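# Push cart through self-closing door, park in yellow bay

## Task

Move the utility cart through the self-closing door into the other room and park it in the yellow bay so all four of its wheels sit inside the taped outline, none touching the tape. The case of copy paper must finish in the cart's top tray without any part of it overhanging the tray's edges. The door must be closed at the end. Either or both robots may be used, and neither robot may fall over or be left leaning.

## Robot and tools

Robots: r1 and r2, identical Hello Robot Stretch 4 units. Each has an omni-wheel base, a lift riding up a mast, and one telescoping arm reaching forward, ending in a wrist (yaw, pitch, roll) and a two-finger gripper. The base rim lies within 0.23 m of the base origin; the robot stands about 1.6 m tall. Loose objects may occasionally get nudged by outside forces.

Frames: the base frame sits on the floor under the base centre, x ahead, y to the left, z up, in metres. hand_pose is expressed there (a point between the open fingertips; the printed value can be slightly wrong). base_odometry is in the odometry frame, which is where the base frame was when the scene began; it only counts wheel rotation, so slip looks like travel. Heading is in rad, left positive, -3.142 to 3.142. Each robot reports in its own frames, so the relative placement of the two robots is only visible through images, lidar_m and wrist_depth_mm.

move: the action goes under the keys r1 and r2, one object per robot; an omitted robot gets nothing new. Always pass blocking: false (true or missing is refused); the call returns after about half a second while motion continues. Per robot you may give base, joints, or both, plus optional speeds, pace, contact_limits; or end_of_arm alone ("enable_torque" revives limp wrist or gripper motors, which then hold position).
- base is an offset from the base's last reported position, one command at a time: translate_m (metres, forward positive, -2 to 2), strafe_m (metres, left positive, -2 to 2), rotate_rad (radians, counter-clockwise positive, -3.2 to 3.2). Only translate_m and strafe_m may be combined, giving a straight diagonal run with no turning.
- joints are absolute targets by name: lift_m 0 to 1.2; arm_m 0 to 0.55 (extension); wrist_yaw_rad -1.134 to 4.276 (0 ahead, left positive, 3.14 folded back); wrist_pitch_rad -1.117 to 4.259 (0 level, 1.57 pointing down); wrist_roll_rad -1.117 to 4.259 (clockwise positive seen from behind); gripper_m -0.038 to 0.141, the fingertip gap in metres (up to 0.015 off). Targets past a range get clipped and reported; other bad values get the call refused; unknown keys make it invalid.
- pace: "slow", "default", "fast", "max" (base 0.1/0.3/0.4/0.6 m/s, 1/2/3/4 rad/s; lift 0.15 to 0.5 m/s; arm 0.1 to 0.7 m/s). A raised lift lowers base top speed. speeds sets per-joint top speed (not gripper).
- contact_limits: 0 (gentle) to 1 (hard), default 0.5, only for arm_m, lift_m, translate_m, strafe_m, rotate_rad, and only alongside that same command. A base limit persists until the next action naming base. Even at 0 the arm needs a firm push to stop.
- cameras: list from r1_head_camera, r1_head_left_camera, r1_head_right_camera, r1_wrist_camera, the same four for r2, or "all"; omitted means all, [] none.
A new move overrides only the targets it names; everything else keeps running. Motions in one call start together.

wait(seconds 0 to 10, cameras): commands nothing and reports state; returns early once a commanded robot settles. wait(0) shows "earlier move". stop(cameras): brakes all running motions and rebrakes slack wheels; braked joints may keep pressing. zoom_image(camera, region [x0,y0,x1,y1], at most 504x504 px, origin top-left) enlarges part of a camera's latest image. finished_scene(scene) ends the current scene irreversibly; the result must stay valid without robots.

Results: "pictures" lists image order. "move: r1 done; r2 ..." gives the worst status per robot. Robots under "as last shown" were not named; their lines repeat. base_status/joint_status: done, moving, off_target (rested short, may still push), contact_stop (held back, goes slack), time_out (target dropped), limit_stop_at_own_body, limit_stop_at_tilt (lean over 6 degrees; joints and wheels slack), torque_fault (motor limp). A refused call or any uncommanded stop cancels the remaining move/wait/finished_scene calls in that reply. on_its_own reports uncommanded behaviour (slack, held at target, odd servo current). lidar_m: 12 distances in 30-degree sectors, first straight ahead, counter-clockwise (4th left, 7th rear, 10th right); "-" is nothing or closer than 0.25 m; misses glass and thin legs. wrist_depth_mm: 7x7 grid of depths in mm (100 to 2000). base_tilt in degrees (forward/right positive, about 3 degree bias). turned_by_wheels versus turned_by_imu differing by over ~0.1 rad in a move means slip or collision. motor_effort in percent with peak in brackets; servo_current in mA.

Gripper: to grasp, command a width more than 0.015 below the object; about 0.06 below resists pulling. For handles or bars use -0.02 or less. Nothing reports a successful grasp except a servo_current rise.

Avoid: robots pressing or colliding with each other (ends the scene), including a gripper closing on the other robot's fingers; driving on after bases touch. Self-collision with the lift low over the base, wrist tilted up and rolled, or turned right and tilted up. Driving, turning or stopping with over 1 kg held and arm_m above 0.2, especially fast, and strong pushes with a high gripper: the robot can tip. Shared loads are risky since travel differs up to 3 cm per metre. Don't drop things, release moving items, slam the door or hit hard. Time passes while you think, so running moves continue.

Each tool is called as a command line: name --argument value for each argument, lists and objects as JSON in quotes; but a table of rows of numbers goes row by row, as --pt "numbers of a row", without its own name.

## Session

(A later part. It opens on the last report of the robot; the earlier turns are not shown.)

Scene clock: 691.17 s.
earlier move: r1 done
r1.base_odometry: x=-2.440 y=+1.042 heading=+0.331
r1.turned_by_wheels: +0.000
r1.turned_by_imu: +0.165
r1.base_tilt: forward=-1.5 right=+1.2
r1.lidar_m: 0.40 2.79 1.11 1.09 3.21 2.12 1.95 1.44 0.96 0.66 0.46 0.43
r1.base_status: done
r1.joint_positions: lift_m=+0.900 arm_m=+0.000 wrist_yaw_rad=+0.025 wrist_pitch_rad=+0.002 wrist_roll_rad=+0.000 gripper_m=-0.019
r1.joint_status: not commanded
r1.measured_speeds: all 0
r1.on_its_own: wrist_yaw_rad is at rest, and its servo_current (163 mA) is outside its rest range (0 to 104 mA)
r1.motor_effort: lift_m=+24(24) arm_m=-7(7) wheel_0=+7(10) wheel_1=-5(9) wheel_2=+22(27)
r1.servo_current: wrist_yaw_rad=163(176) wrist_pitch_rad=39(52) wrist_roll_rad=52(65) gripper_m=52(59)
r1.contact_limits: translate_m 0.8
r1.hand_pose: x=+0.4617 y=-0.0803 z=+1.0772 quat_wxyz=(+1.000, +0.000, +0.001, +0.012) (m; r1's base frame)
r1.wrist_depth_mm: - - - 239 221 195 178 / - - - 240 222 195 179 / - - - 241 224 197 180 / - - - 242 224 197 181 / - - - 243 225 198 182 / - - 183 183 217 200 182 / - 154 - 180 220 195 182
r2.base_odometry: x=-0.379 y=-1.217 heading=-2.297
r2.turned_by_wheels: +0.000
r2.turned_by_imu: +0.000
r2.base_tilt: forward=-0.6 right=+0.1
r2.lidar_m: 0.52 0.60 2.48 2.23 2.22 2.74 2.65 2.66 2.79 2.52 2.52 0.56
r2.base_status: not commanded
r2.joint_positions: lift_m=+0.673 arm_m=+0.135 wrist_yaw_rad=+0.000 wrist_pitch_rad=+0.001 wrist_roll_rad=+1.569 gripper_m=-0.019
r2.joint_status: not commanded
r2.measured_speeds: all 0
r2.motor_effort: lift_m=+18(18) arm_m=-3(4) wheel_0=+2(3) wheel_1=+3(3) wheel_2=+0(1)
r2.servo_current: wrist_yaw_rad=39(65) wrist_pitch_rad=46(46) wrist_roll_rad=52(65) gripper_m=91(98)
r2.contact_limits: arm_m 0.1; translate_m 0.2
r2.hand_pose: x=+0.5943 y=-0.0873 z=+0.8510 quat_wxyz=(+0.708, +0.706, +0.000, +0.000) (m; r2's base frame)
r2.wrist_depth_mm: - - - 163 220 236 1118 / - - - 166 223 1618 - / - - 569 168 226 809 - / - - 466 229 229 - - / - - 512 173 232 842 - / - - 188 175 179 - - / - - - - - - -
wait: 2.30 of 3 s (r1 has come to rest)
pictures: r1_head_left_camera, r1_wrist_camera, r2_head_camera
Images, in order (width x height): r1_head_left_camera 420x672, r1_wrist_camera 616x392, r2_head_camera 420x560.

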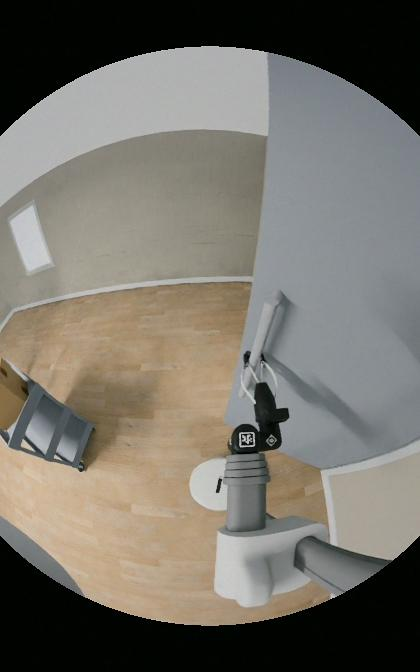

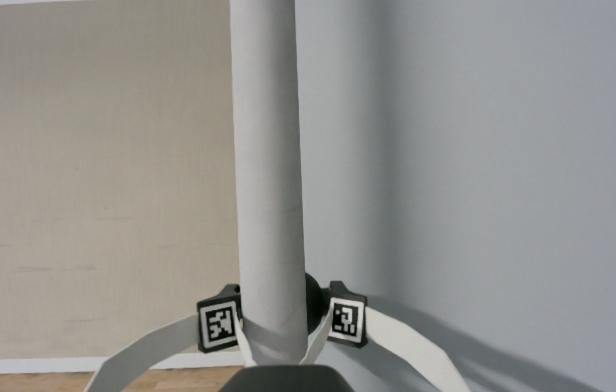

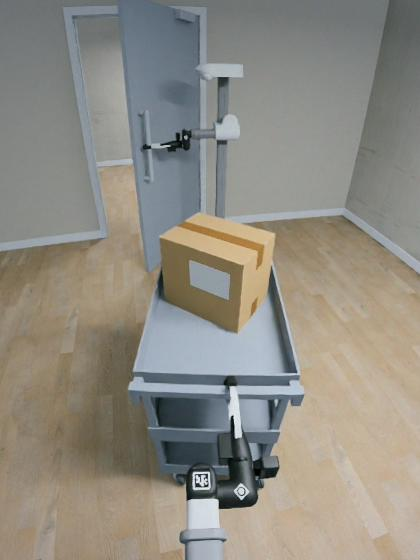

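move --blocking false --r1 '{"base": {"translate_m":-0.15,"strafe_m":-0.015},"pace":"slow","contact_limits":{"translate_m":0.8}}' --cameras '[]'

wait --seconds 3 --cameras '[]'

move --blocking false --r1 '{"base": {"translate_m":-0.15,"strafe_m":-0.015},"pace":"slow","contact_limits":{"translate_m":0.8}}' --cameras '[]'

wait --seconds 3 --cameras '["r1_head_left_camera","r1_wrist_camera","r2_head_camera"]'

Scene clock: 698.27 s.
move: r1 moving
r1.base_odometry: x=-2.451 y=+1.037 heading=+0.333
r1.turned_by_wheels: +0.002
r1.turned_by_imu: +0.015
r1.base_tilt: forward=-1.5 right=+1.2
r1.lidar_m: 0.39 2.82 1.13 1.08 3.13 2.11 1.96 1.43 0.94 0.63 0.44 0.43
r1.base_status: translate_m moving; strafe_m moving
r1.joint_positions: lift_m=+0.900 arm_m=+0.000 wrist_yaw_rad=+0.025 wrist_pitch_rad=+0.002 wrist_roll_rad=+0.000 gripper_m=-0.019
r1.joint_status: not commanded
r1.measured_speeds: translate_m=-0.049 strafe_m=-0.004 rotate_rad=-0.002 lift_m=+0.000 arm_m=+0.000 wrist_yaw_rad=+0.000 wrist_pitch_rad=+0.000 wrist_roll_rad=+0.000
r1.motor_effort: lift_m=+24(24) arm_m=-7(7) wheel_0=+6(7) wheel_1=-7(8) wheel_2=+24(26)
r1.servo_current: wrist_yaw_rad=156(176) wrist_pitch_rad=39(46) wrist_roll_rad=59(59) gripper_m=52(59)
r1.contact_limits: translate_m 0.8
r1.hand_pose: x=+0.4617 y=-0.0803 z=+1.0772 quat_wxyz=(+1.000, +0.000, +0.001, +0.012) (m; r1's base frame)
r1.wrist_depth_mm: - - - 238 222 195 178 / - - - 183 223 195 179 / - - - 241 224 196 180 / - - - 243 224 197 181 / - - - 181 225 198 181 / - - 185 187 213 199 182 / - 153 - 180 219 196 182
r2: as last shown
r2.base_tilt: forward=-0.7 right=+0.0
r2.lidar_m: 0.51 0.58 2.51 2.23 2.23 2.70 2.64 2.65 2.82 2.53 2.54 0.52
r2.motor_effort: lift_m=+18(18) arm_m=-3(4) wheel_0=+3(3) wheel_1=+3(3) wheel_2=+1(1)
r2.servo_current: wrist_yaw_rad=39(52) wrist_pitch_rad=46(46) wrist_roll_rad=52(52) gripper_m=85(98)
r2.contact_limits: arm_m 0.1; translate_m 0.2
r2.wrist_depth_mm: - - - 163 220 236 1138 / - - - 165 223 1576 - / - - 574 168 226 820 - / - - 477 228 229 - - / - - 508 173 232 831 - / - - 188 175 180 - - / - - - - - - -
pictures: none
No camera images: "cameras" was empty.

Scene clock: 700.53 s.
earlier move: r1 done
r1.base_odometry: x=-2.576 y=+0.980 heading=+0.333
r1.turned_by_wheels: +0.000
r1.turned_by_imu: +0.130
r1.base_tilt: forward=-1.5 right=+1.2
r1.lidar_m: 0.38 2.97 1.13 1.14 2.61 1.95 1.85 1.23 0.88 0.61 0.45 0.42
r1.base_status: done
r1.joint_positions: lift_m=+0.900 arm_m=+0.000 wrist_yaw_rad=+0.025 wrist_pitch_rad=+0.002 wrist_roll_rad=+0.000 gripper_m=-0.019
r1.joint_status: not commanded
r1.measured_speeds: all 0
r1.on_its_own: wrist_yaw_rad is at rest, and its servo_current (163 mA) is outside its rest range (0 to 104 mA)
r1.motor_effort: lift_m=+24(24) arm_m=-7(7) wheel_0=+6(10) wheel_1=-5(8) wheel_2=+22(26)
r1.servo_current: wrist_yaw_rad=163(176) wrist_pitch_rad=46(52) wrist_roll_rad=33(72) gripper_m=52(59)
r1.contact_limits: translate_m 0.8
r1.hand_pose: x=+0.4617 y=-0.0803 z=+1.0772 quat_wxyz=(+1.000, +0.000, +0.001, +0.012) (m; r1's base frame)
r1.wrist_depth_mm: - - - 238 214 193 174 / - - - 239 219 191 175 / - - - 241 222 193 177 / - - - 241 223 194 176 / - - - 244 224 195 178 / - - 183 183 214 195 178 / - 154 - 180 216 189 179
r2.base_odometry: x=-0.379 y=-1.217 heading=-2.297
r2.turned_by_wheels: +0.000
r2.turned_by_imu: +0.000
r2.base_tilt: forward=-0.7 right=+0.1
r2.lidar_m: 0.54 0.58 2.52 2.22 2.20 2.73 2.65 2.64 2.82 2.54 2.53 0.58
r2.base_status: not commanded
r2.joint_positions: lift_m=+0.673 arm_m=+0.135 wrist_yaw_rad=+0.000 wrist_pitch_rad=+0.001 wrist_roll_rad=+1.569 gripper_m=-0.019
r2.joint_status: not commanded
r2.measured_speeds: all 0
r2.motor_effort: lift_m=+18(18) arm_m=-3(4) wheel_0=+2(3) wheel_1=+3(3) wheel_2=+0(1)
r2.servo_current: wrist_yaw_rad=46(65) wrist_pitch_rad=46(46) wrist_roll_rad=46(59) gripper_m=85(98)
r2.contact_limits: arm_m 0.1; translate_m 0.2
r2.hand_pose: x=+0.5943 y=-0.0873 z=+0.8510 quat_wxyz=(+0.708, +0.706, +0.000, +0.000) (m; r2's base frame)
r2.wrist_depth_mm: - - - 163 220 236 1118 / - - - 165 223 1661 - / - - 569 167 226 778 - / - - 466 228 229 - - / - - 504 173 233 831 - / - - 188 175 180 - - / - - - - - - -
wait: 2.27 of 3 s (r1 has come to rest)
pictures: none
No camera images: "cameras" was empty.

Scene clock: 701.03 s.
move: r1 moving
r1.base_odometry: x=-2.588 y=+0.974 heading=+0.334
r1.turned_by_wheels: +0.002
r1.turned_by_imu: +0.015
r1.base_tilt: forward=-1.5 right=+1.2
r1.lidar_m: 0.39 3.00 1.13 1.14 2.55 1.92 1.84 1.22 0.90 0.58 0.45 0.43
r1.base_status: translate_m moving; strafe_m moving
r1.joint_positions: lift_m=+0.900 arm_m=+0.000 wrist_yaw_rad=+0.025 wrist_pitch_rad=+0.002 wrist_roll_rad=+0.000 gripper_m=-0.019
r1.joint_status: not commanded
r1.measured_speeds: translate_m=-0.048 strafe_m=-0.005 rotate_rad=-0.002 lift_m=+0.000 arm_m=+0.000 wrist_yaw_rad=+0.000 wrist_pitch_rad=+0.000 wrist_roll_rad=+0.000
r1.motor_effort: lift_m=+24(24) arm_m=-7(7) wheel_0=+5(8) wheel_1=-6(8) wheel_2=+24(26)
r1.servo_current: wrist_yaw_rad=156(169) wrist_pitch_rad=46(46) wrist_roll_rad=65(65) gripper_m=46(59)
r1.contact_limits: translate_m 0.8
r1.hand_pose: x=+0.4617 y=-0.0803 z=+1.0772 quat_wxyz=(+1.000, +0.000, +0.001, +0.012) (m; r1's base frame)
r1.wrist_depth_mm: - - - 238 214 194 174 / - - - 239 220 191 176 / - - - 240 222 193 176 / - - - 241 222 193 178 / - - - 243 223 195 178 / - - 183 183 216 195 178 / - 154 - 180 216 192 179
r2: as last shown
r2.lidar_m: 0.53 0.58 2.50 2.22 2.23 2.72 2.62 2.66 2.78 2.49 2.51 0.57
r2.servo_current: wrist_yaw_rad=39(59) wrist_pitch_rad=46(46) wrist_roll_rad=39(52) gripper_m=91(98)
r2.contact_limits: arm_m 0.1; translate_m 0.2
r2.wrist_depth_mm: - - - 163 220 236 1118 / - - - 165 223 1618 - / - - 564 168 225 788 - / - - 469 228 229 - - / - - 504 172 232 831 - / - - 188 175 180 - - / - - - - - - -
pictures: none
No camera images: "cameras" was empty.

Scene clock: 703.30 s.
earlier move: r1 done
r1.base_odometry: x=-2.713 y=+0.917 heading=+0.335
r1.turned_by_wheels: +0.000
r1.turned_by_imu: +0.139
r1.base_tilt: forward=-1.5 right=+1.2
r1.lidar_m: 0.40 3.28 1.17 4.25 2.16 1.77 1.74 1.05 0.84 0.59 0.42 0.43
r1.base_status: done
r1.joint_positions: lift_m=+0.900 arm_m=+0.000 wrist_yaw_rad=+0.025 wrist_pitch_rad=+0.002 wrist_roll_rad=+0.000 gripper_m=-0.019
r1.joint_status: not commanded
r1.measured_speeds: all 0
r1.on_its_own: wrist_yaw_rad is at rest, and its servo_current (163 mA) is outside its rest range (0 to 104 mA)
r1.motor_effort: lift_m=+24(24) arm_m=-7(7) wheel_0=+8(10) wheel_1=-3(9) wheel_2=+21(26)
r1.servo_current: wrist_yaw_rad=163(182) wrist_pitch_rad=39(46) wrist_roll_rad=59(65) gripper_m=52(59)
r1.contact_limits: translate_m 0.8
r1.hand_pose: x=+0.4617 y=-0.0803 z=+1.0772 quat_wxyz=(+1.000, +0.000, +0.001, +0.012) (m; r1's base frame)
r1.wrist_depth_mm: - - - 239 213 190 170 / - - - 239 218 187 171 / - - - 239 220 189 173 / - - - 241 222 190 173 / - - - 182 222 191 174 / - - 183 183 212 196 174 / - 154 - 180 215 185 174
r2.base_odometry: x=-0.379 y=-1.217 heading=-2.297
r2.turned_by_wheels: +0.000
r2.turned_by_imu: +0.000
r2.base_tilt: forward=-0.7 right=+0.1
r2.lidar_m: 0.53 0.59 2.48 2.22 2.22 2.72 2.63 2.66 2.83 2.51 2.55 0.55
r2.base_status: not commanded
r2.joint_positions: lift_m=+0.673 arm_m=+0.135 wrist_yaw_rad=+0.000 wrist_pitch_rad=+0.001 wrist_roll_rad=+1.569 gripper_m=-0.019
r2.joint_status: not commanded
r2.measured_speeds: all 0
r2.motor_effort: lift_m=+18(18) arm_m=-3(4) wheel_0=+2(3) wheel_1=+3(3) wheel_2=+1(1)
r2.servo_current: wrist_yaw_rad=52(59) wrist_pitch_rad=46(46) wrist_roll_rad=46(59) gripper_m=85(98)
r2.contact_limits: arm_m 0.1; translate_m 0.2
r2.hand_pose: x=+0.5943 y=-0.0873 z=+0.8510 quat_wxyz=(+0.708, +0.706, +0.000, +0.000) (m; r2's base frame)
r2.wrist_depth_mm: - - - 163 219 236 1098 / - - - 166 223 1618 - / - - 564 168 227 778 - / - - 473 229 229 - - / - - 508 172 232 831 - / - - 188 175 180 - - / - - - - - - -
wait: 2.27 of 3 s (r1 has come to rest)
pictures: r1_head_left_camera, r1_wrist_camera, r2_head_camera
Images, in order (width x height): r1_head_left_camera 420x672, r1_wrist_camera 616x392, r2_head_camera 420x560.

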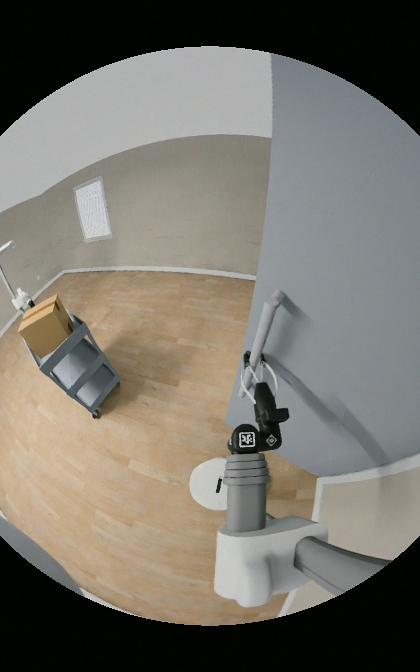

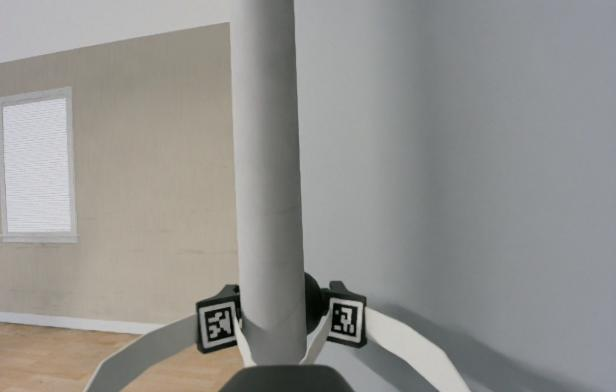

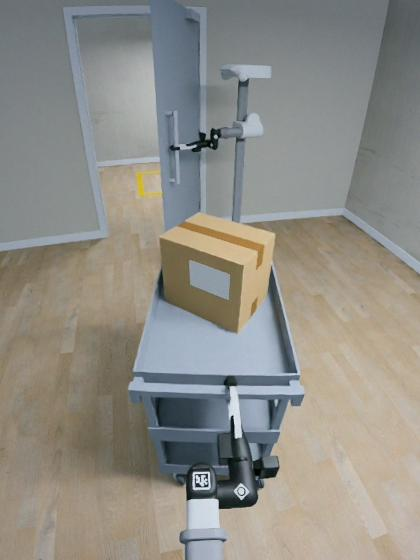

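move --blocking false --r1 '{"base": {"translate_m":-0.15,"strafe_m":-0.01},"pace":"slow","contact_limits":{"translate_m":0.8}}' --cameras '[]'

wait --seconds 3 --cameras '[]'

move --blocking false --r1 '{"base": {"translate_m":-0.1,"strafe_m":-0.01},"pace":"slow","contact_limits":{"translate_m":0.6}}' --cameras '[]'

wait --seconds 3 --cameras '["r1_head_left_camera","r1_wrist_camera","r2_head_camera","r2_head_left_camera"]'

Scene clock: 709.53 s.
move: r1 moving
r1.base_odometry: x=-2.724 y=+0.912 heading=+0.337
r1.turned_by_wheels: +0.002
r1.turned_by_imu: +0.016
r1.base_tilt: forward=-1.5 right=+1.2
r1.lidar_m: 0.41 3.31 1.18 4.07 2.15 1.78 1.76 1.04 0.85 0.56 0.44 0.41
r1.base_status: translate_m moving; strafe_m moving
r1.joint_positions: lift_m=+0.900 arm_m=+0.000 wrist_yaw_rad=+0.025 wrist_pitch_rad=+0.002 wrist_roll_rad=+0.000 gripper_m=-0.019
r1.joint_status: not commanded
r1.measured_speeds: translate_m=-0.049 strafe_m=-0.004 rotate_rad=-0.001 lift_m=+0.000 arm_m=+0.000 wrist_yaw_rad=+0.000 wrist_pitch_rad=+0.000 wrist_roll_rad=+0.000
r1.motor_effort: lift_m=+24(24) arm_m=-7(7) wheel_0=+4(8) wheel_1=-8(8) wheel_2=+25(26)
r1.servo_current: wrist_yaw_rad=169(176) wrist_pitch_rad=39(46) wrist_roll_rad=46(65) gripper_m=52(59)
r1.contact_limits: translate_m 0.8
r1.hand_pose: x=+0.4617 y=-0.0803 z=+1.0772 quat_wxyz=(+1.000, +0.000, +0.001, +0.012) (m; r1's base frame)
r1.wrist_depth_mm: - - - 237 213 191 170 / - - - 239 219 189 171 / - - - 241 220 189 172 / - - - 243 221 191 173 / - - - 181 223 191 174 / - - 185 186 210 196 175 / - 153 - 180 214 185 175
r2: as last shown
r2.base_tilt: forward=-0.6 right=+0.0
r2.lidar_m: 0.54 0.56 2.51 2.22 2.23 2.72 2.64 2.66 2.83 2.52 2.55 0.55
r2.motor_effort: lift_m=+18(18) arm_m=-4(4) wheel_0=+2(3) wheel_1=+3(3) wheel_2=+0(1)
r2.servo_current: wrist_yaw_rad=39(59) wrist_pitch_rad=46(46) wrist_roll_rad=52(59) gripper_m=98(98)
r2.contact_limits: arm_m 0.1; translate_m 0.2
r2.wrist_depth_mm: - - - 163 220 236 1118 / - - - 165 224 1618 - / - - 569 168 226 788 - / - - 473 228 229 - - / - - 508 173 232 842 - / - - 188 174 180 - - / - - - - - - -
pictures: none
No camera images: "cameras" was empty.

Scene clock: 711.80 s.
earlier move: r1 done
r1.base_odometry: x=-2.850 y=+0.858 heading=+0.337
r1.turned_by_wheels: +0.000
r1.turned_by_imu: +0.138
r1.base_tilt: forward=-1.5 right=+1.2
r1.lidar_m: 0.40 1.26 1.23 3.03 1.89 1.67 1.46 0.91 0.79 0.55 0.41 0.41
r1.base_status: done
r1.joint_positions: lift_m=+0.900 arm_m=+0.000 wrist_yaw_rad=+0.025 wrist_pitch_rad=+0.002 wrist_roll_rad=+0.000 gripper_m=-0.019
r1.joint_status: not commanded
r1.measured_speeds: all 0
r1.on_its_own: wrist_yaw_rad is at rest, and its servo_current (150 mA) is outside its rest range (0 to 104 mA)
r1.motor_effort: lift_m=+23(24) arm_m=-7(7) wheel_0=+6(9) wheel_1=-5(8) wheel_2=+22(26)
r1.servo_current: wrist_yaw_rad=150(182) wrist_pitch_rad=39(52) wrist_roll_rad=52(65) gripper_m=52(59)
r1.contact_limits: translate_m 0.8
r1.hand_pose: x=+0.4617 y=-0.0803 z=+1.0772 quat_wxyz=(+1.000, +0.000, +0.001, +0.012) (m; r1's base frame)
r1.wrist_depth_mm: - - - 238 215 185 167 / - - - 186 216 182 167 / - - - 240 219 186 168 / - - - 242 220 187 169 / - - - 182 221 189 170 / - - 184 182 211 193 170 / - 154 - 180 212 186 -
r2.base_odometry: x=-0.379 y=-1.217 heading=-2.297
r2.turned_by_wheels: +0.000
r2.turned_by_imu: +0.000
r2.base_tilt: forward=-0.7 right=+0.0
r2.lidar_m: 0.53 0.58 2.50 2.22 2.24 2.72 2.64 2.69 2.82 2.51 2.54 0.56
r2.base_status: not commanded
r2.joint_positions: lift_m=+0.673 arm_m=+0.135 wrist_yaw_rad=+0.000 wrist_pitch_rad=+0.001 wrist_roll_rad=+1.569 gripper_m=-0.019
r2.joint_status: not commanded
r2.measured_speeds: all 0
r2.motor_effort: lift_m=+18(18) arm_m=-3(4) wheel_0=+2(3) wheel_1=+3(3) wheel_2=+0(1)
r2.servo_current: wrist_yaw_rad=52(59) wrist_pitch_rad=33(46) wrist_roll_rad=46(59) gripper_m=98(98)
r2.contact_limits: arm_m 0.1; translate_m 0.2
r2.hand_pose: x=+0.5943 y=-0.0873 z=+0.8510 quat_wxyz=(+0.708, +0.706, +0.000, +0.000) (m; r2's base frame)
r2.wrist_depth_mm: - - - 163 220 236 1118 / - - - 166 223 1661 - / - - 564 168 227 788 - / - - 469 229 229 788 - / - - 504 173 232 831 - / - - 187 176 180 - - / - - - - - - -
wait: 2.27 of 3 s (r1 has come to rest)
pictures: none
No camera images: "cameras" was empty.

Scene clock: 712.30 s.
move: r1 moving
r1.base_odometry: x=-2.862 y=+0.853 heading=+0.338
r1.turned_by_wheels: +0.002
r1.turned_by_imu: +0.016
r1.base_tilt: forward=-1.5 right=+1.3
r1.lidar_m: 0.37 1.26 1.23 2.96 1.86 1.66 1.46 0.90 0.79 0.55 0.42 0.40
r1.base_status: translate_m moving; strafe_m moving
r1.joint_positions: lift_m=+0.900 arm_m=+0.000 wrist_yaw_rad=+0.025 wrist_pitch_rad=+0.002 wrist_roll_rad=+0.000 gripper_m=-0.019
r1.joint_status: not commanded
r1.measured_speeds: translate_m=-0.047 strafe_m=-0.005 rotate_rad=+0.005 lift_m=+0.000 arm_m=+0.000 wrist_yaw_rad=+0.000 wrist_pitch_rad=+0.000 wrist_roll_rad=+0.000
r1.motor_effort: lift_m=+24(24) arm_m=-7(7) wheel_0=+5(7) wheel_1=-6(9) wheel_2=+25(25)
r1.servo_current: wrist_yaw_rad=156(163) wrist_pitch_rad=39(46) wrist_roll_rad=52(59) gripper_m=52(52)
r1.contact_limits: translate_m 0.6
r1.hand_pose: x=+0.4617 y=-0.0803 z=+1.0772 quat_wxyz=(+1.000, +0.000, +0.001, +0.012) (m; r1's base frame)
r1.wrist_depth_mm: - - - 237 216 185 167 / - - - 185 217 181 168 / - - - 240 218 186 168 / - - - 243 220 187 169 / - - - 182 221 188 170 / - - 184 184 212 190 170 / - 153 - 180 213 185 -
r2: as last shown
r2.lidar_m: 0.50 0.57 2.47 2.22 2.21 2.73 2.66 2.65 2.83 2.52 2.51 0.52
r2.motor_effort: lift_m=+18(18) arm_m=-4(4) wheel_0=+2(3) wheel_1=+3(3) wheel_2=+1(1)
r2.servo_current: wrist_yaw_rad=33(52) wrist_pitch_rad=46(46) wrist_roll_rad=46(59) gripper_m=98(98)
r2.contact_limits: arm_m 0.1; translate_m 0.2
r2.wrist_depth_mm: - - - 163 220 237 1118 / - - - 165 223 1618 - / - - 569 168 225 778 - / - - 469 228 229 788 - / - - 508 173 233 831 - / - - 188 175 180 - - / - - - - - - -
pictures: none
No camera images: "cameras" was empty.

Scene clock: 714.07 s.
earlier move: r1 done
r1.base_odometry: x=-2.941 y=+0.816 heading=+0.339
r1.turned_by_wheels: +0.000
r1.turned_by_imu: +0.097
r1.base_tilt: forward=-1.5 right=+1.2
r1.lidar_m: 0.38 1.28 1.30 2.55 1.76 1.61 1.23 0.83 0.74 0.52 0.38 0.40
r1.base_status: done
r1.joint_positions: lift_m=+0.900 arm_m=+0.000 wrist_yaw_rad=+0.025 wrist_pitch_rad=+0.002 wrist_roll_rad=+0.000 gripper_m=-0.019
r1.joint_status: not commanded
r1.measured_speeds: all 0
r1.on_its_own: wrist_yaw_rad is at rest, and its servo_current (143 mA) is outside its rest range (0 to 104 mA)
r1.motor_effort: lift_m=+24(24) arm_m=-7(7) wheel_0=+6(8) wheel_1=-4(9) wheel_2=+23(27)
r1.servo_current: wrist_yaw_rad=143(176) wrist_pitch_rad=52(52) wrist_roll_rad=46(65) gripper_m=52(59)
r1.contact_limits: translate_m 0.6
r1.hand_pose: x=+0.4616 y=-0.0803 z=+1.0772 quat_wxyz=(+1.000, +0.000, +0.001, +0.012) (m; r1's base frame)
r1.wrist_depth_mm: - - - 237 214 185 - / - - - 185 215 181 165 / - - - 241 217 184 165 / - - - 243 219 185 166 / - - - 181 220 186 167 / - - 184 183 209 186 167 / - 153 - 180 211 183 167
r2.base_odometry: x=-0.379 y=-1.217 heading=-2.297
r2.turned_by_wheels: +0.000
r2.turned_by_imu: +0.000
r2.base_tilt: forward=-0.7 right=+0.0
r2.lidar_m: 0.54 0.58 2.49 2.21 2.21 2.71 2.65 2.69 2.82 2.52 2.56 0.54
r2.base_status: not commanded
r2.joint_positions: lift_m=+0.673 arm_m=+0.135 wrist_yaw_rad=+0.000 wrist_pitch_rad=+0.001 wrist_roll_rad=+1.569 gripper_m=-0.019
r2.joint_status: not commanded
r2.measured_speeds: all 0
r2.motor_effort: lift_m=+18(18) arm_m=-4(4) wheel_0=+3(3) wheel_1=+3(3) wheel_2=+0(1)
r2.servo_current: wrist_yaw_rad=52(59) wrist_pitch_rad=39(46) wrist_roll_rad=46(59) gripper_m=91(98)
r2.contact_limits: arm_m 0.1; translate_m 0.2
r2.hand_pose: x=+0.5943 y=-0.0873 z=+0.8510 quat_wxyz=(+0.708, +0.706, +0.000, +0.000) (m; r2's base frame)
r2.wrist_depth_mm: - - - 163 220 236 1098 / - - - 165 223 1618 - / - - 569 168 227 778 - / - - 473 228 229 831 - / - - 504 173 232 842 - / - - 188 175 180 - - / - - - - - - -
wait: 1.77 of 3 s (r1 has come to rest)
pictures: r1_head_left_camera, r1_wrist_camera, r2_head_camera, r2_head_left_camera
Images, in order (width x height): r1_head_left_camera 420x672, r1_wrist_camera 616x392, r2_head_camera 420x560, r2_head_left_camera 420x672.

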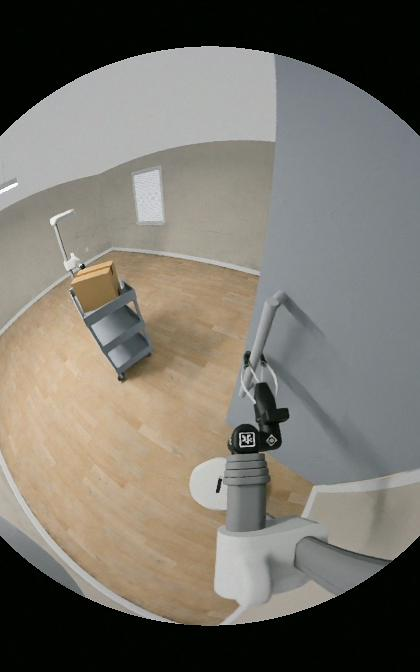

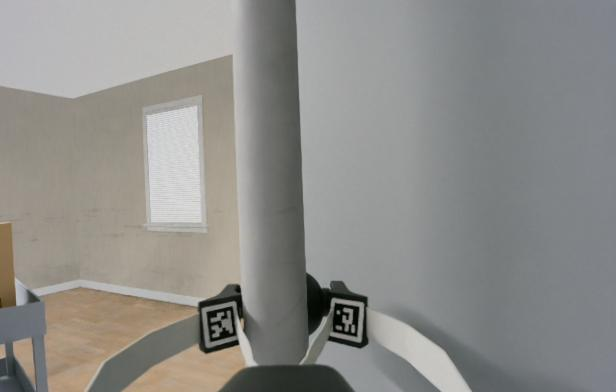

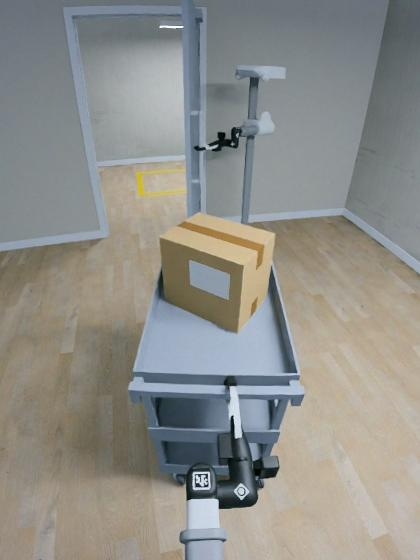

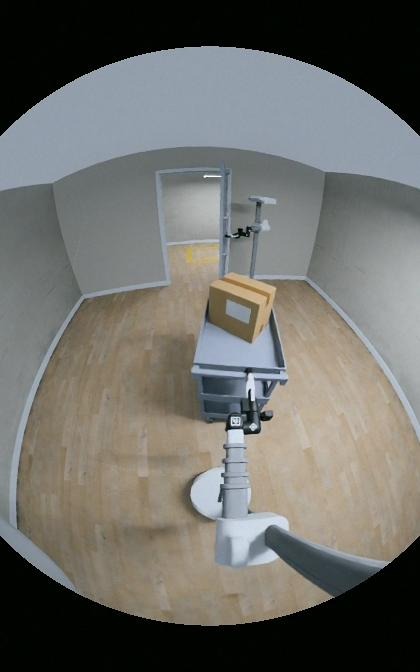

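move --blocking false --r2 '{"base": {"strafe_m":0.2},"pace":"slow","contact_limits":{"strafe_m":0.5}}' --cameras '[]'

wait --seconds 3.5 --cameras '["r2_wrist_camera","r2_head_camera","r2_head_left_camera"]'

Scene clock: 747.43 s.
move: r2 moving
r1.base_odometry: x=-2.941 y=+0.816 heading=+0.339
r1.turned_by_wheels: +0.000
r1.turned_by_imu: -0.001
r1.base_tilt: forward=-1.5 right=+1.2
r1.lidar_m: 0.41 1.30 1.28 2.54 1.73 1.60 1.25 0.85 0.77 0.50 0.41 0.40
r1.base_status: not commanded
r1.joint_positions: lift_m=+0.900 arm_m=+0.000 wrist_yaw_rad=+0.025 wrist_pitch_rad=+0.002 wrist_roll_rad=+0.000 gripper_m=-0.019
r1.joint_status: not commanded
r1.measured_speeds: all 0
r1.motor_effort: lift_m=+24(24) arm_m=-7(7) wheel_0=+6(6) wheel_1=-4(4) wheel_2=+23(23)
r1.servo_current: wrist_yaw_rad=150(169) wrist_pitch_rad=39(52) wrist_roll_rad=52(65) gripper_m=52(59)
r1.contact_limits: translate_m 0.6
r1.hand_pose: x=+0.4616 y=-0.0803 z=+1.0772 quat_wxyz=(+1.000, +0.000, +0.001, +0.012) (m; r1's base frame)
r1.wrist_depth_mm: - - - 238 214 185 - / - - - 185 216 182 164 / - - - 240 217 183 165 / - - - 243 219 185 166 / - - - 182 220 186 167 / - - 185 184 210 187 167 / - 153 - 180 211 182 167
r2.base_odometry: x=-0.369 y=-1.227 heading=-2.297
r2.turned_by_wheels: +0.000
r2.turned_by_imu: +0.001
r2.base_tilt: forward=-0.7 right=+0.1
r2.lidar_m: 0.54 0.60 2.48 2.21 2.20 2.70 2.65 2.66 2.85 2.52 2.55 0.55
r2.base_status: strafe_m moving
r2.joint_positions: lift_m=+0.673 arm_m=+0.135 wrist_yaw_rad=-0.002 wrist_pitch_rad=+0.001 wrist_roll_rad=+1.569 gripper_m=-0.019
r2.joint_status: not commanded
r2.measured_speeds: translate_m=-0.001 strafe_m=+0.056 rotate_rad=+0.004 lift_m=+0.000 arm_m=+0.000 wrist_yaw_rad=-0.013 wrist_pitch_rad=+0.000 wrist_roll_rad=+0.000
r2.motor_effort: lift_m=+18(18) arm_m=-3(4) wheel_0=-14(14) wheel_1=+7(8) wheel_2=+0(1)
r2.servo_current: wrist_yaw_rad=52(59) wrist_pitch_rad=46(46) wrist_roll_rad=46(52) gripper_m=91(91)
r2.contact_limits: arm_m 0.1; strafe_m 0.5
r2.hand_pose: x=+0.5942 y=-0.0879 z=+0.8510 quat_wxyz=(+0.708, +0.706, +0.000, -0.001) (m; r2's base frame)
r2.wrist_depth_mm: - - - 163 221 240 1138 / - - - 166 223 1618 - / - - 564 168 226 788 - / - - 469 229 229 788 - / - - 504 173 232 820 - / - - 189 174 180 - - / - - - - - - -
pictures: none
No camera images: "cameras" was empty.

Scene clock: 750.07 s.
earlier move: r2 done
r1.base_odometry: x=-2.941 y=+0.816 heading=+0.339
r1.turned_by_wheels: +0.000
r1.turned_by_imu: +0.000
r1.base_tilt: forward=-1.5 right=+1.2
r1.lidar_m: 0.41 1.33 1.36 2.55 1.73 1.61 1.23 0.84 0.76 0.52 0.38 0.40
r1.base_status: not commanded
r1.joint_positions: lift_m=+0.900 arm_m=+0.000 wrist_yaw_rad=+0.025 wrist_pitch_rad=+0.002 wrist_roll_rad=+0.000 gripper_m=-0.019
r1.joint_status: not commanded
r1.measured_speeds: all 0
r1.on_its_own: wrist_yaw_rad is at rest, and its servo_current (143 mA) is outside its rest range (0 to 104 mA)
r1.motor_effort: lift_m=+23(24) arm_m=-7(7) wheel_0=+6(7) wheel_1=-4(4) wheel_2=+23(23)
r1.servo_current: wrist_yaw_rad=143(182) wrist_pitch_rad=46(52) wrist_roll_rad=52(65) gripper_m=52(59)
r1.contact_limits: translate_m 0.6
r1.hand_pose: x=+0.4616 y=-0.0803 z=+1.0772 quat_wxyz=(+1.000, +0.000, +0.001, +0.012) (m; r1's base frame)
r1.wrist_depth_mm: - - - 237 214 185 - / - - - 185 215 182 164 / - - - 241 216 183 165 / - - - 243 218 185 166 / - - - 181 219 185 166 / - - 183 183 210 186 167 / - 153 - 180 211 183 167
r2.base_odometry: x=-0.230 y=-1.350 heading=-2.297
r2.turned_by_wheels: +0.000
r2.turned_by_imu: +0.000
r2.base_tilt: forward=-0.7 right=+0.1
r2.lidar_m: 0.56 3.15 2.26 2.02 2.05 2.47 2.67 2.68 3.01 2.71 2.71 0.52
r2.base_status: done
r2.joint_positions: lift_m=+0.673 arm_m=+0.135 wrist_yaw_rad=-0.002 wrist_pitch_rad=+0.001 wrist_roll_rad=+1.569 gripper_m=-0.019
r2.joint_status: not commanded
r2.measured_speeds: all 0
r2.motor_effort: lift_m=+18(18) arm_m=-3(4) wheel_0=-6(14) wheel_1=+2(8) wheel_2=+0(2)
r2.servo_current: wrist_yaw_rad=52(59) wrist_pitch_rad=46(46) wrist_roll_rad=52(59) gripper_m=91(98)
r2.contact_limits: arm_m 0.1; strafe_m 0.5
r2.hand_pose: x=+0.5941 y=-0.0880 z=+0.8510 quat_wxyz=(+0.708, +0.706, +0.000, -0.001) (m; r2's base frame)
r2.wrist_depth_mm: - - 554 179 181 - - / - - 469 133 190 - - / - 445 442 142 201 - - / - - 512 153 213 - - / - - 640 162 226 - - / - - 189 171 180 1756 - / - - - - - 1921 484
wait: 2.63 of 3.5 s (r2 has come to rest)
pictures: r2_head_camera, r2_head_left_camera, r2_wrist_camera
Images, in order (width x height): r2_head_camera 420x560, r2_head_left_camera 420x672, r2_wrist_camera 616x392.

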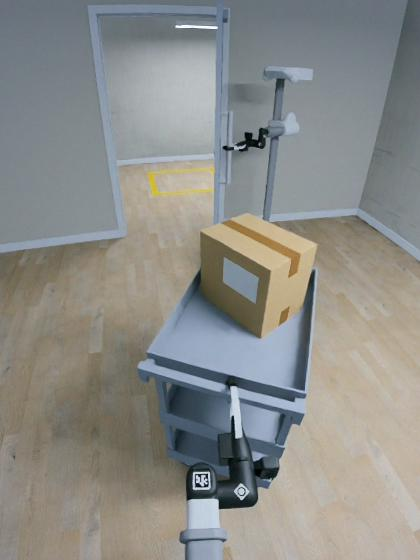

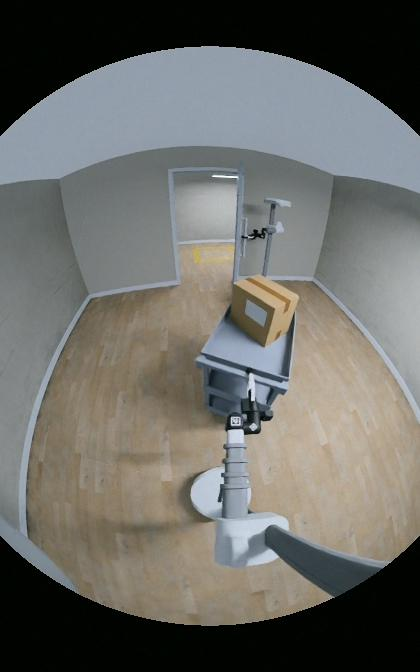

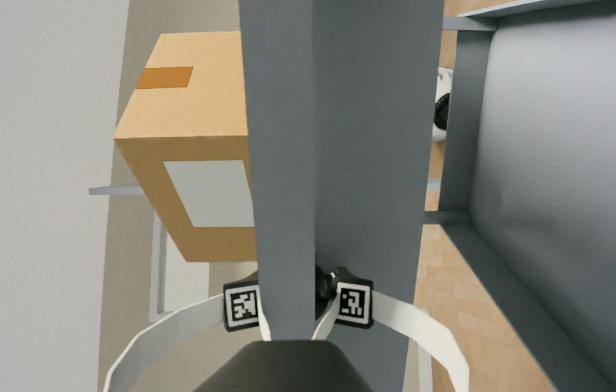

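move --blocking false --r2 '{"base": {"translate_m":-1.0,"strafe_m":0.27},"pace":"slow","contact_limits":{"translate_m":0.5}}' --cameras '[]'

wait --seconds 5 --cameras '["r2_wrist_camera","r2_head_left_camera"]'

wait --seconds 8 --cameras '["r2_wrist_camera","r2_head_camera","r2_head_left_camera"]'

Scene clock: 770.23 s.
move: r2 moving
r1.base_odometry: x=-2.941 y=+0.816 heading=+0.339
r1.turned_by_wheels: +0.000
r1.turned_by_imu: +0.000
r1.base_tilt: forward=-1.5 right=+1.2
r1.lidar_m: 0.39 1.33 1.38 2.55 1.73 1.61 1.22 0.83 0.77 0.51 0.41 0.39
r1.base_status: not commanded
r1.joint_positions: lift_m=+0.900 arm_m=+0.000 wrist_yaw_rad=+0.025 wrist_pitch_rad=+0.002 wrist_roll_rad=+0.000 gripper_m=-0.019
r1.joint_status: not commanded
r1.measured_speeds: all 0
r1.motor_effort: lift_m=+24(24) arm_m=-7(7) wheel_0=+6(7) wheel_1=-4(4) wheel_2=+23(23)
r1.servo_current: wrist_yaw_rad=143(163) wrist_pitch_rad=46(52) wrist_roll_rad=59(65) gripper_m=46(52)
r1.contact_limits: translate_m 0.6
r1.hand_pose: x=+0.4616 y=-0.0803 z=+1.0772 quat_wxyz=(+1.000, +0.000, +0.001, +0.012) (m; r1's base frame)
r1.wrist_depth_mm: - - - 238 214 185 - / - - - 186 215 182 164 / - - - 242 216 184 165 / - - - 243 218 185 165 / - - - 181 220 186 167 / - - 185 184 210 186 167 / - 153 - 180 211 182 168
r2.base_odometry: x=-0.219 y=-1.343 heading=-2.298
r2.turned_by_wheels: +0.000
r2.turned_by_imu: +0.000
r2.base_tilt: forward=-0.7 right=+0.1
r2.lidar_m: 0.56 3.16 2.27 2.04 2.02 2.47 2.66 2.69 3.06 2.71 2.74 0.51
r2.base_status: translate_m moving; strafe_m moving
r2.joint_positions: lift_m=+0.673 arm_m=+0.135 wrist_yaw_rad=-0.002 wrist_pitch_rad=+0.001 wrist_roll_rad=+1.569 gripper_m=-0.019
r2.joint_status: not commanded
r2.measured_speeds: translate_m=-0.050 strafe_m=+0.014 rotate_rad=+0.000 lift_m=+0.000 arm_m=+0.000 wrist_yaw_rad=+0.000 wrist_pitch_rad=+0.000 wrist_roll_rad=+0.000
r2.motor_effort: lift_m=+18(18) arm_m=-3(4) wheel_0=-8(14) wheel_1=-8(8) wheel_2=+11(13)
r2.servo_current: wrist_yaw_rad=39(52) wrist_pitch_rad=39(46) wrist_roll_rad=59(59) gripper_m=91(98)
r2.contact_limits: arm_m 0.1; translate_m 0.5
r2.hand_pose: x=+0.5941 y=-0.0880 z=+0.8510 quat_wxyz=(+0.708, +0.706, +0.000, -0.001) (m; r2's base frame)
r2.wrist_depth_mm: - - 554 179 181 - - / - - 466 133 190 - - / - 455 439 142 201 - - / - - 512 208 213 - - / - - 634 162 227 - - / - - 189 172 179 1756 - / - - - - - 1921 480
pictures: none
No camera images: "cameras" was empty.

Scene clock: 775.23 s.
earlier move: r2 moving
r1.base_odometry: x=-2.941 y=+0.816 heading=+0.339
r1.turned_by_wheels: +0.000
r1.turned_by_imu: +0.000
r1.base_tilt: forward=-1.6 right=+1.2
r1.lidar_m: 0.40 1.83 5.00 2.54 1.72 1.60 1.22 0.83 0.76 0.51 0.41 0.40
r1.base_status: not commanded
r1.joint_positions: lift_m=+0.900 arm_m=+0.000 wrist_yaw_rad=+0.025 wrist_pitch_rad=+0.002 wrist_roll_rad=+0.000 gripper_m=-0.019
r1.joint_status: not commanded
r1.measured_speeds: all 0
r1.motor_effort: lift_m=+24(24) arm_m=-7(7) wheel_0=+6(7) wheel_1=-4(5) wheel_2=+23(23)
r1.servo_current: wrist_yaw_rad=163(176) wrist_pitch_rad=46(52) wrist_roll_rad=46(65) gripper_m=52(59)
r1.contact_limits: translate_m 0.6
r1.hand_pose: x=+0.4616 y=-0.0803 z=+1.0772 quat_wxyz=(+1.000, +0.000, +0.001, +0.012) (m; r1's base frame)
r1.wrist_depth_mm: - - - 238 213 185 - / - - - 185 216 182 165 / - - - 242 217 183 165 / - - - 243 219 185 166 / 1464 - - 182 220 186 166 / - - 184 184 209 186 167 / - 153 - 180 211 183 167
r2.base_odometry: x=+0.189 y=-1.075 heading=-2.297
r2.turned_by_wheels: +0.001
r2.turned_by_imu: +0.003
r2.base_tilt: forward=-0.7 right=+0.1
r2.lidar_m: 0.55 0.57 2.04 1.75 1.80 2.18 2.23 2.24 2.72 2.94 2.96 0.53
r2.base_status: translate_m moving; strafe_m moving
r2.joint_positions: lift_m=+0.673 arm_m=+0.135 wrist_yaw_rad=+0.003 wrist_pitch_rad=+0.001 wrist_roll_rad=+1.569 gripper_m=-0.019
r2.joint_status: not commanded
r2.measured_speeds: translate_m=-0.098 strafe_m=+0.026 rotate_rad=-0.006 lift_m=+0.000 arm_m=+0.000 wrist_yaw_rad=+0.000 wrist_pitch_rad=+0.000 wrist_roll_rad=+0.000
r2.motor_effort: lift_m=+18(18) arm_m=-3(4) wheel_0=-2(14) wheel_1=-6(8) wheel_2=+11(14)
r2.servo_current: wrist_yaw_rad=52(65) wrist_pitch_rad=39(52) wrist_roll_rad=46(65) gripper_m=91(98)
r2.contact_limits: arm_m 0.1; translate_m 0.5
r2.hand_pose: x=+0.5945 y=-0.0866 z=+0.8510 quat_wxyz=(+0.708, +0.706, +0.001, +0.001) (m; r2's base frame)
r2.wrist_depth_mm: - - - 146 201 1618 1160 / - - 603 152 207 778 - / - - 488 156 213 778 - / - 500 466 162 221 831 - / - - 539 168 229 854 - / - - 189 173 181 - - / - - - - - 1808 517
wait: 5.00 s; no rest
pictures: r2_head_left_camera, r2_wrist_camera
Images, in order (width x height): r2_head_left_camera 420x672, r2_wrist_camera 616x392.

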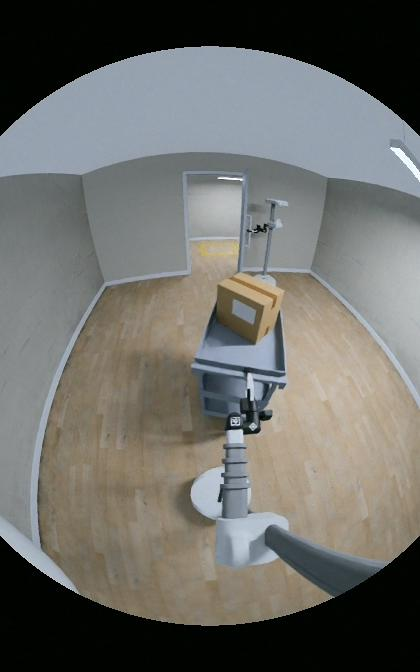

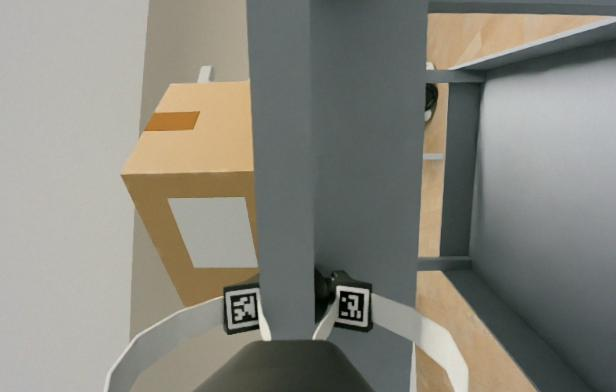

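Scene clock: 781.33 s.
earlier move: r2 done
r1.base_odometry: x=-2.941 y=+0.816 heading=+0.339
r1.turned_by_wheels: +0.000
r1.turned_by_imu: +0.000
r1.base_tilt: forward=-1.5 right=+1.2
r1.lidar_m: 0.40 2.34 4.99 2.54 1.74 1.61 1.21 0.85 0.76 0.51 0.40 0.39
r1.base_status: not commanded
r1.joint_positions: lift_m=+0.900 arm_m=+0.000 wrist_yaw_rad=+0.025 wrist_pitch_rad=+0.002 wrist_roll_rad=+0.000 gripper_m=-0.019
r1.joint_status: not commanded
r1.measured_speeds: all 0
r1.on_its_own: wrist_yaw_rad is at rest, and its servo_current (156 mA) is outside its rest range (0 to 104 mA)
r1.motor_effort: lift_m=+24(24) arm_m=-7(7) wheel_0=+6(7) wheel_1=-4(5) wheel_2=+23(23)
r1.servo_current: wrist_yaw_rad=156(176) wrist_pitch_rad=46(52) wrist_roll_rad=33(72) gripper_m=52(59)
r1.contact_limits: translate_m 0.6
r1.hand_pose: x=+0.4616 y=-0.0803 z=+1.0772 quat_wxyz=(+1.000, +0.000, +0.001, +0.012) (m; r1's base frame)
r1.wrist_depth_mm: - - - 237 213 184 - / - - - 185 216 182 164 / - - - 240 216 184 165 / - - - 242 219 185 166 / - - - 182 220 185 166 / - - 183 184 210 186 167 / - 153 - 180 211 182 167
r2.base_odometry: x=+0.636 y=-0.782 heading=-2.297
r2.turned_by_wheels: +0.000
r2.turned_by_imu: +0.003
r2.base_tilt: forward=-0.6 right=+0.1
r2.lidar_m: 0.51 0.57 1.79 1.53 1.56 1.95 1.74 1.77 2.15 3.15 3.18 0.56
r2.base_status: done
r2.joint_positions: lift_m=+0.673 arm_m=+0.135 wrist_yaw_rad=+0.003 wrist_pitch_rad=+0.001 wrist_roll_rad=+1.569 gripper_m=-0.019
r2.joint_status: not commanded
r2.measured_speeds: all 0
r2.motor_effort: lift_m=+18(18) arm_m=-4(4) wheel_0=-1(14) wheel_1=-2(8) wheel_2=+9(14)
r2.servo_current: wrist_yaw_rad=46(65) wrist_pitch_rad=39(52) wrist_roll_rad=46(65) gripper_m=85(98)
r2.contact_limits: arm_m 0.1; translate_m 0.5
r2.hand_pose: x=+0.5946 y=-0.0865 z=+0.8510 quat_wxyz=(+0.708, +0.706, +0.001, +0.001) (m; r2's base frame)
r2.wrist_depth_mm: - - - 172 231 239 238 / - - - 172 231 1756 1118 / - - - 173 232 768 - / - - 496 233 231 831 - / - - 480 174 232 831 - / - - 189 173 181 - - / - - 591 - - - -
wait: 6.10 of 8 s (r2 has come to rest)
pictures: r2_head_camera, r2_head_left_camera, r2_wrist_camera
Images, in order (width x height): r2_head_camera 420x560, r2_head_left_camera 420x672, r2_wrist_camera 616x392.

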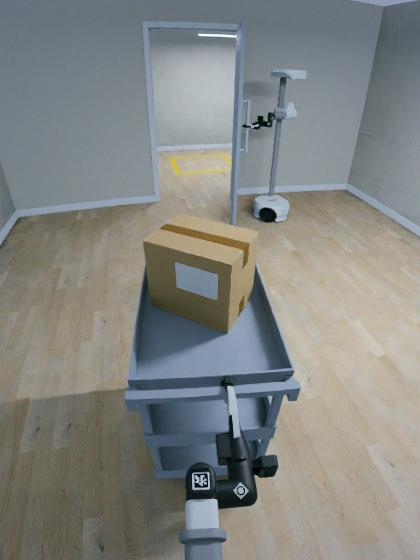

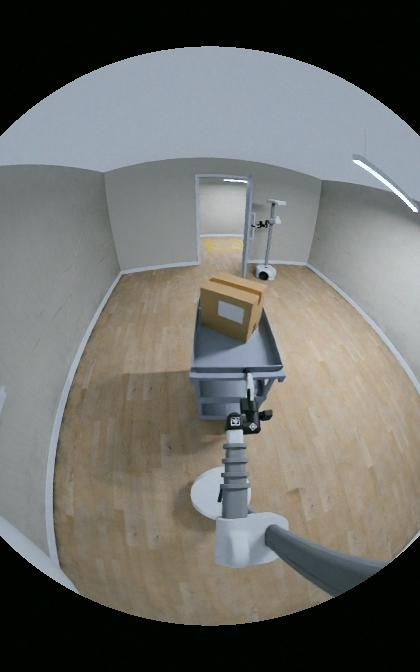

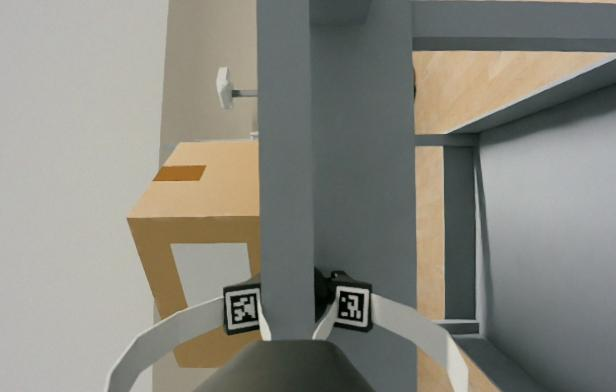

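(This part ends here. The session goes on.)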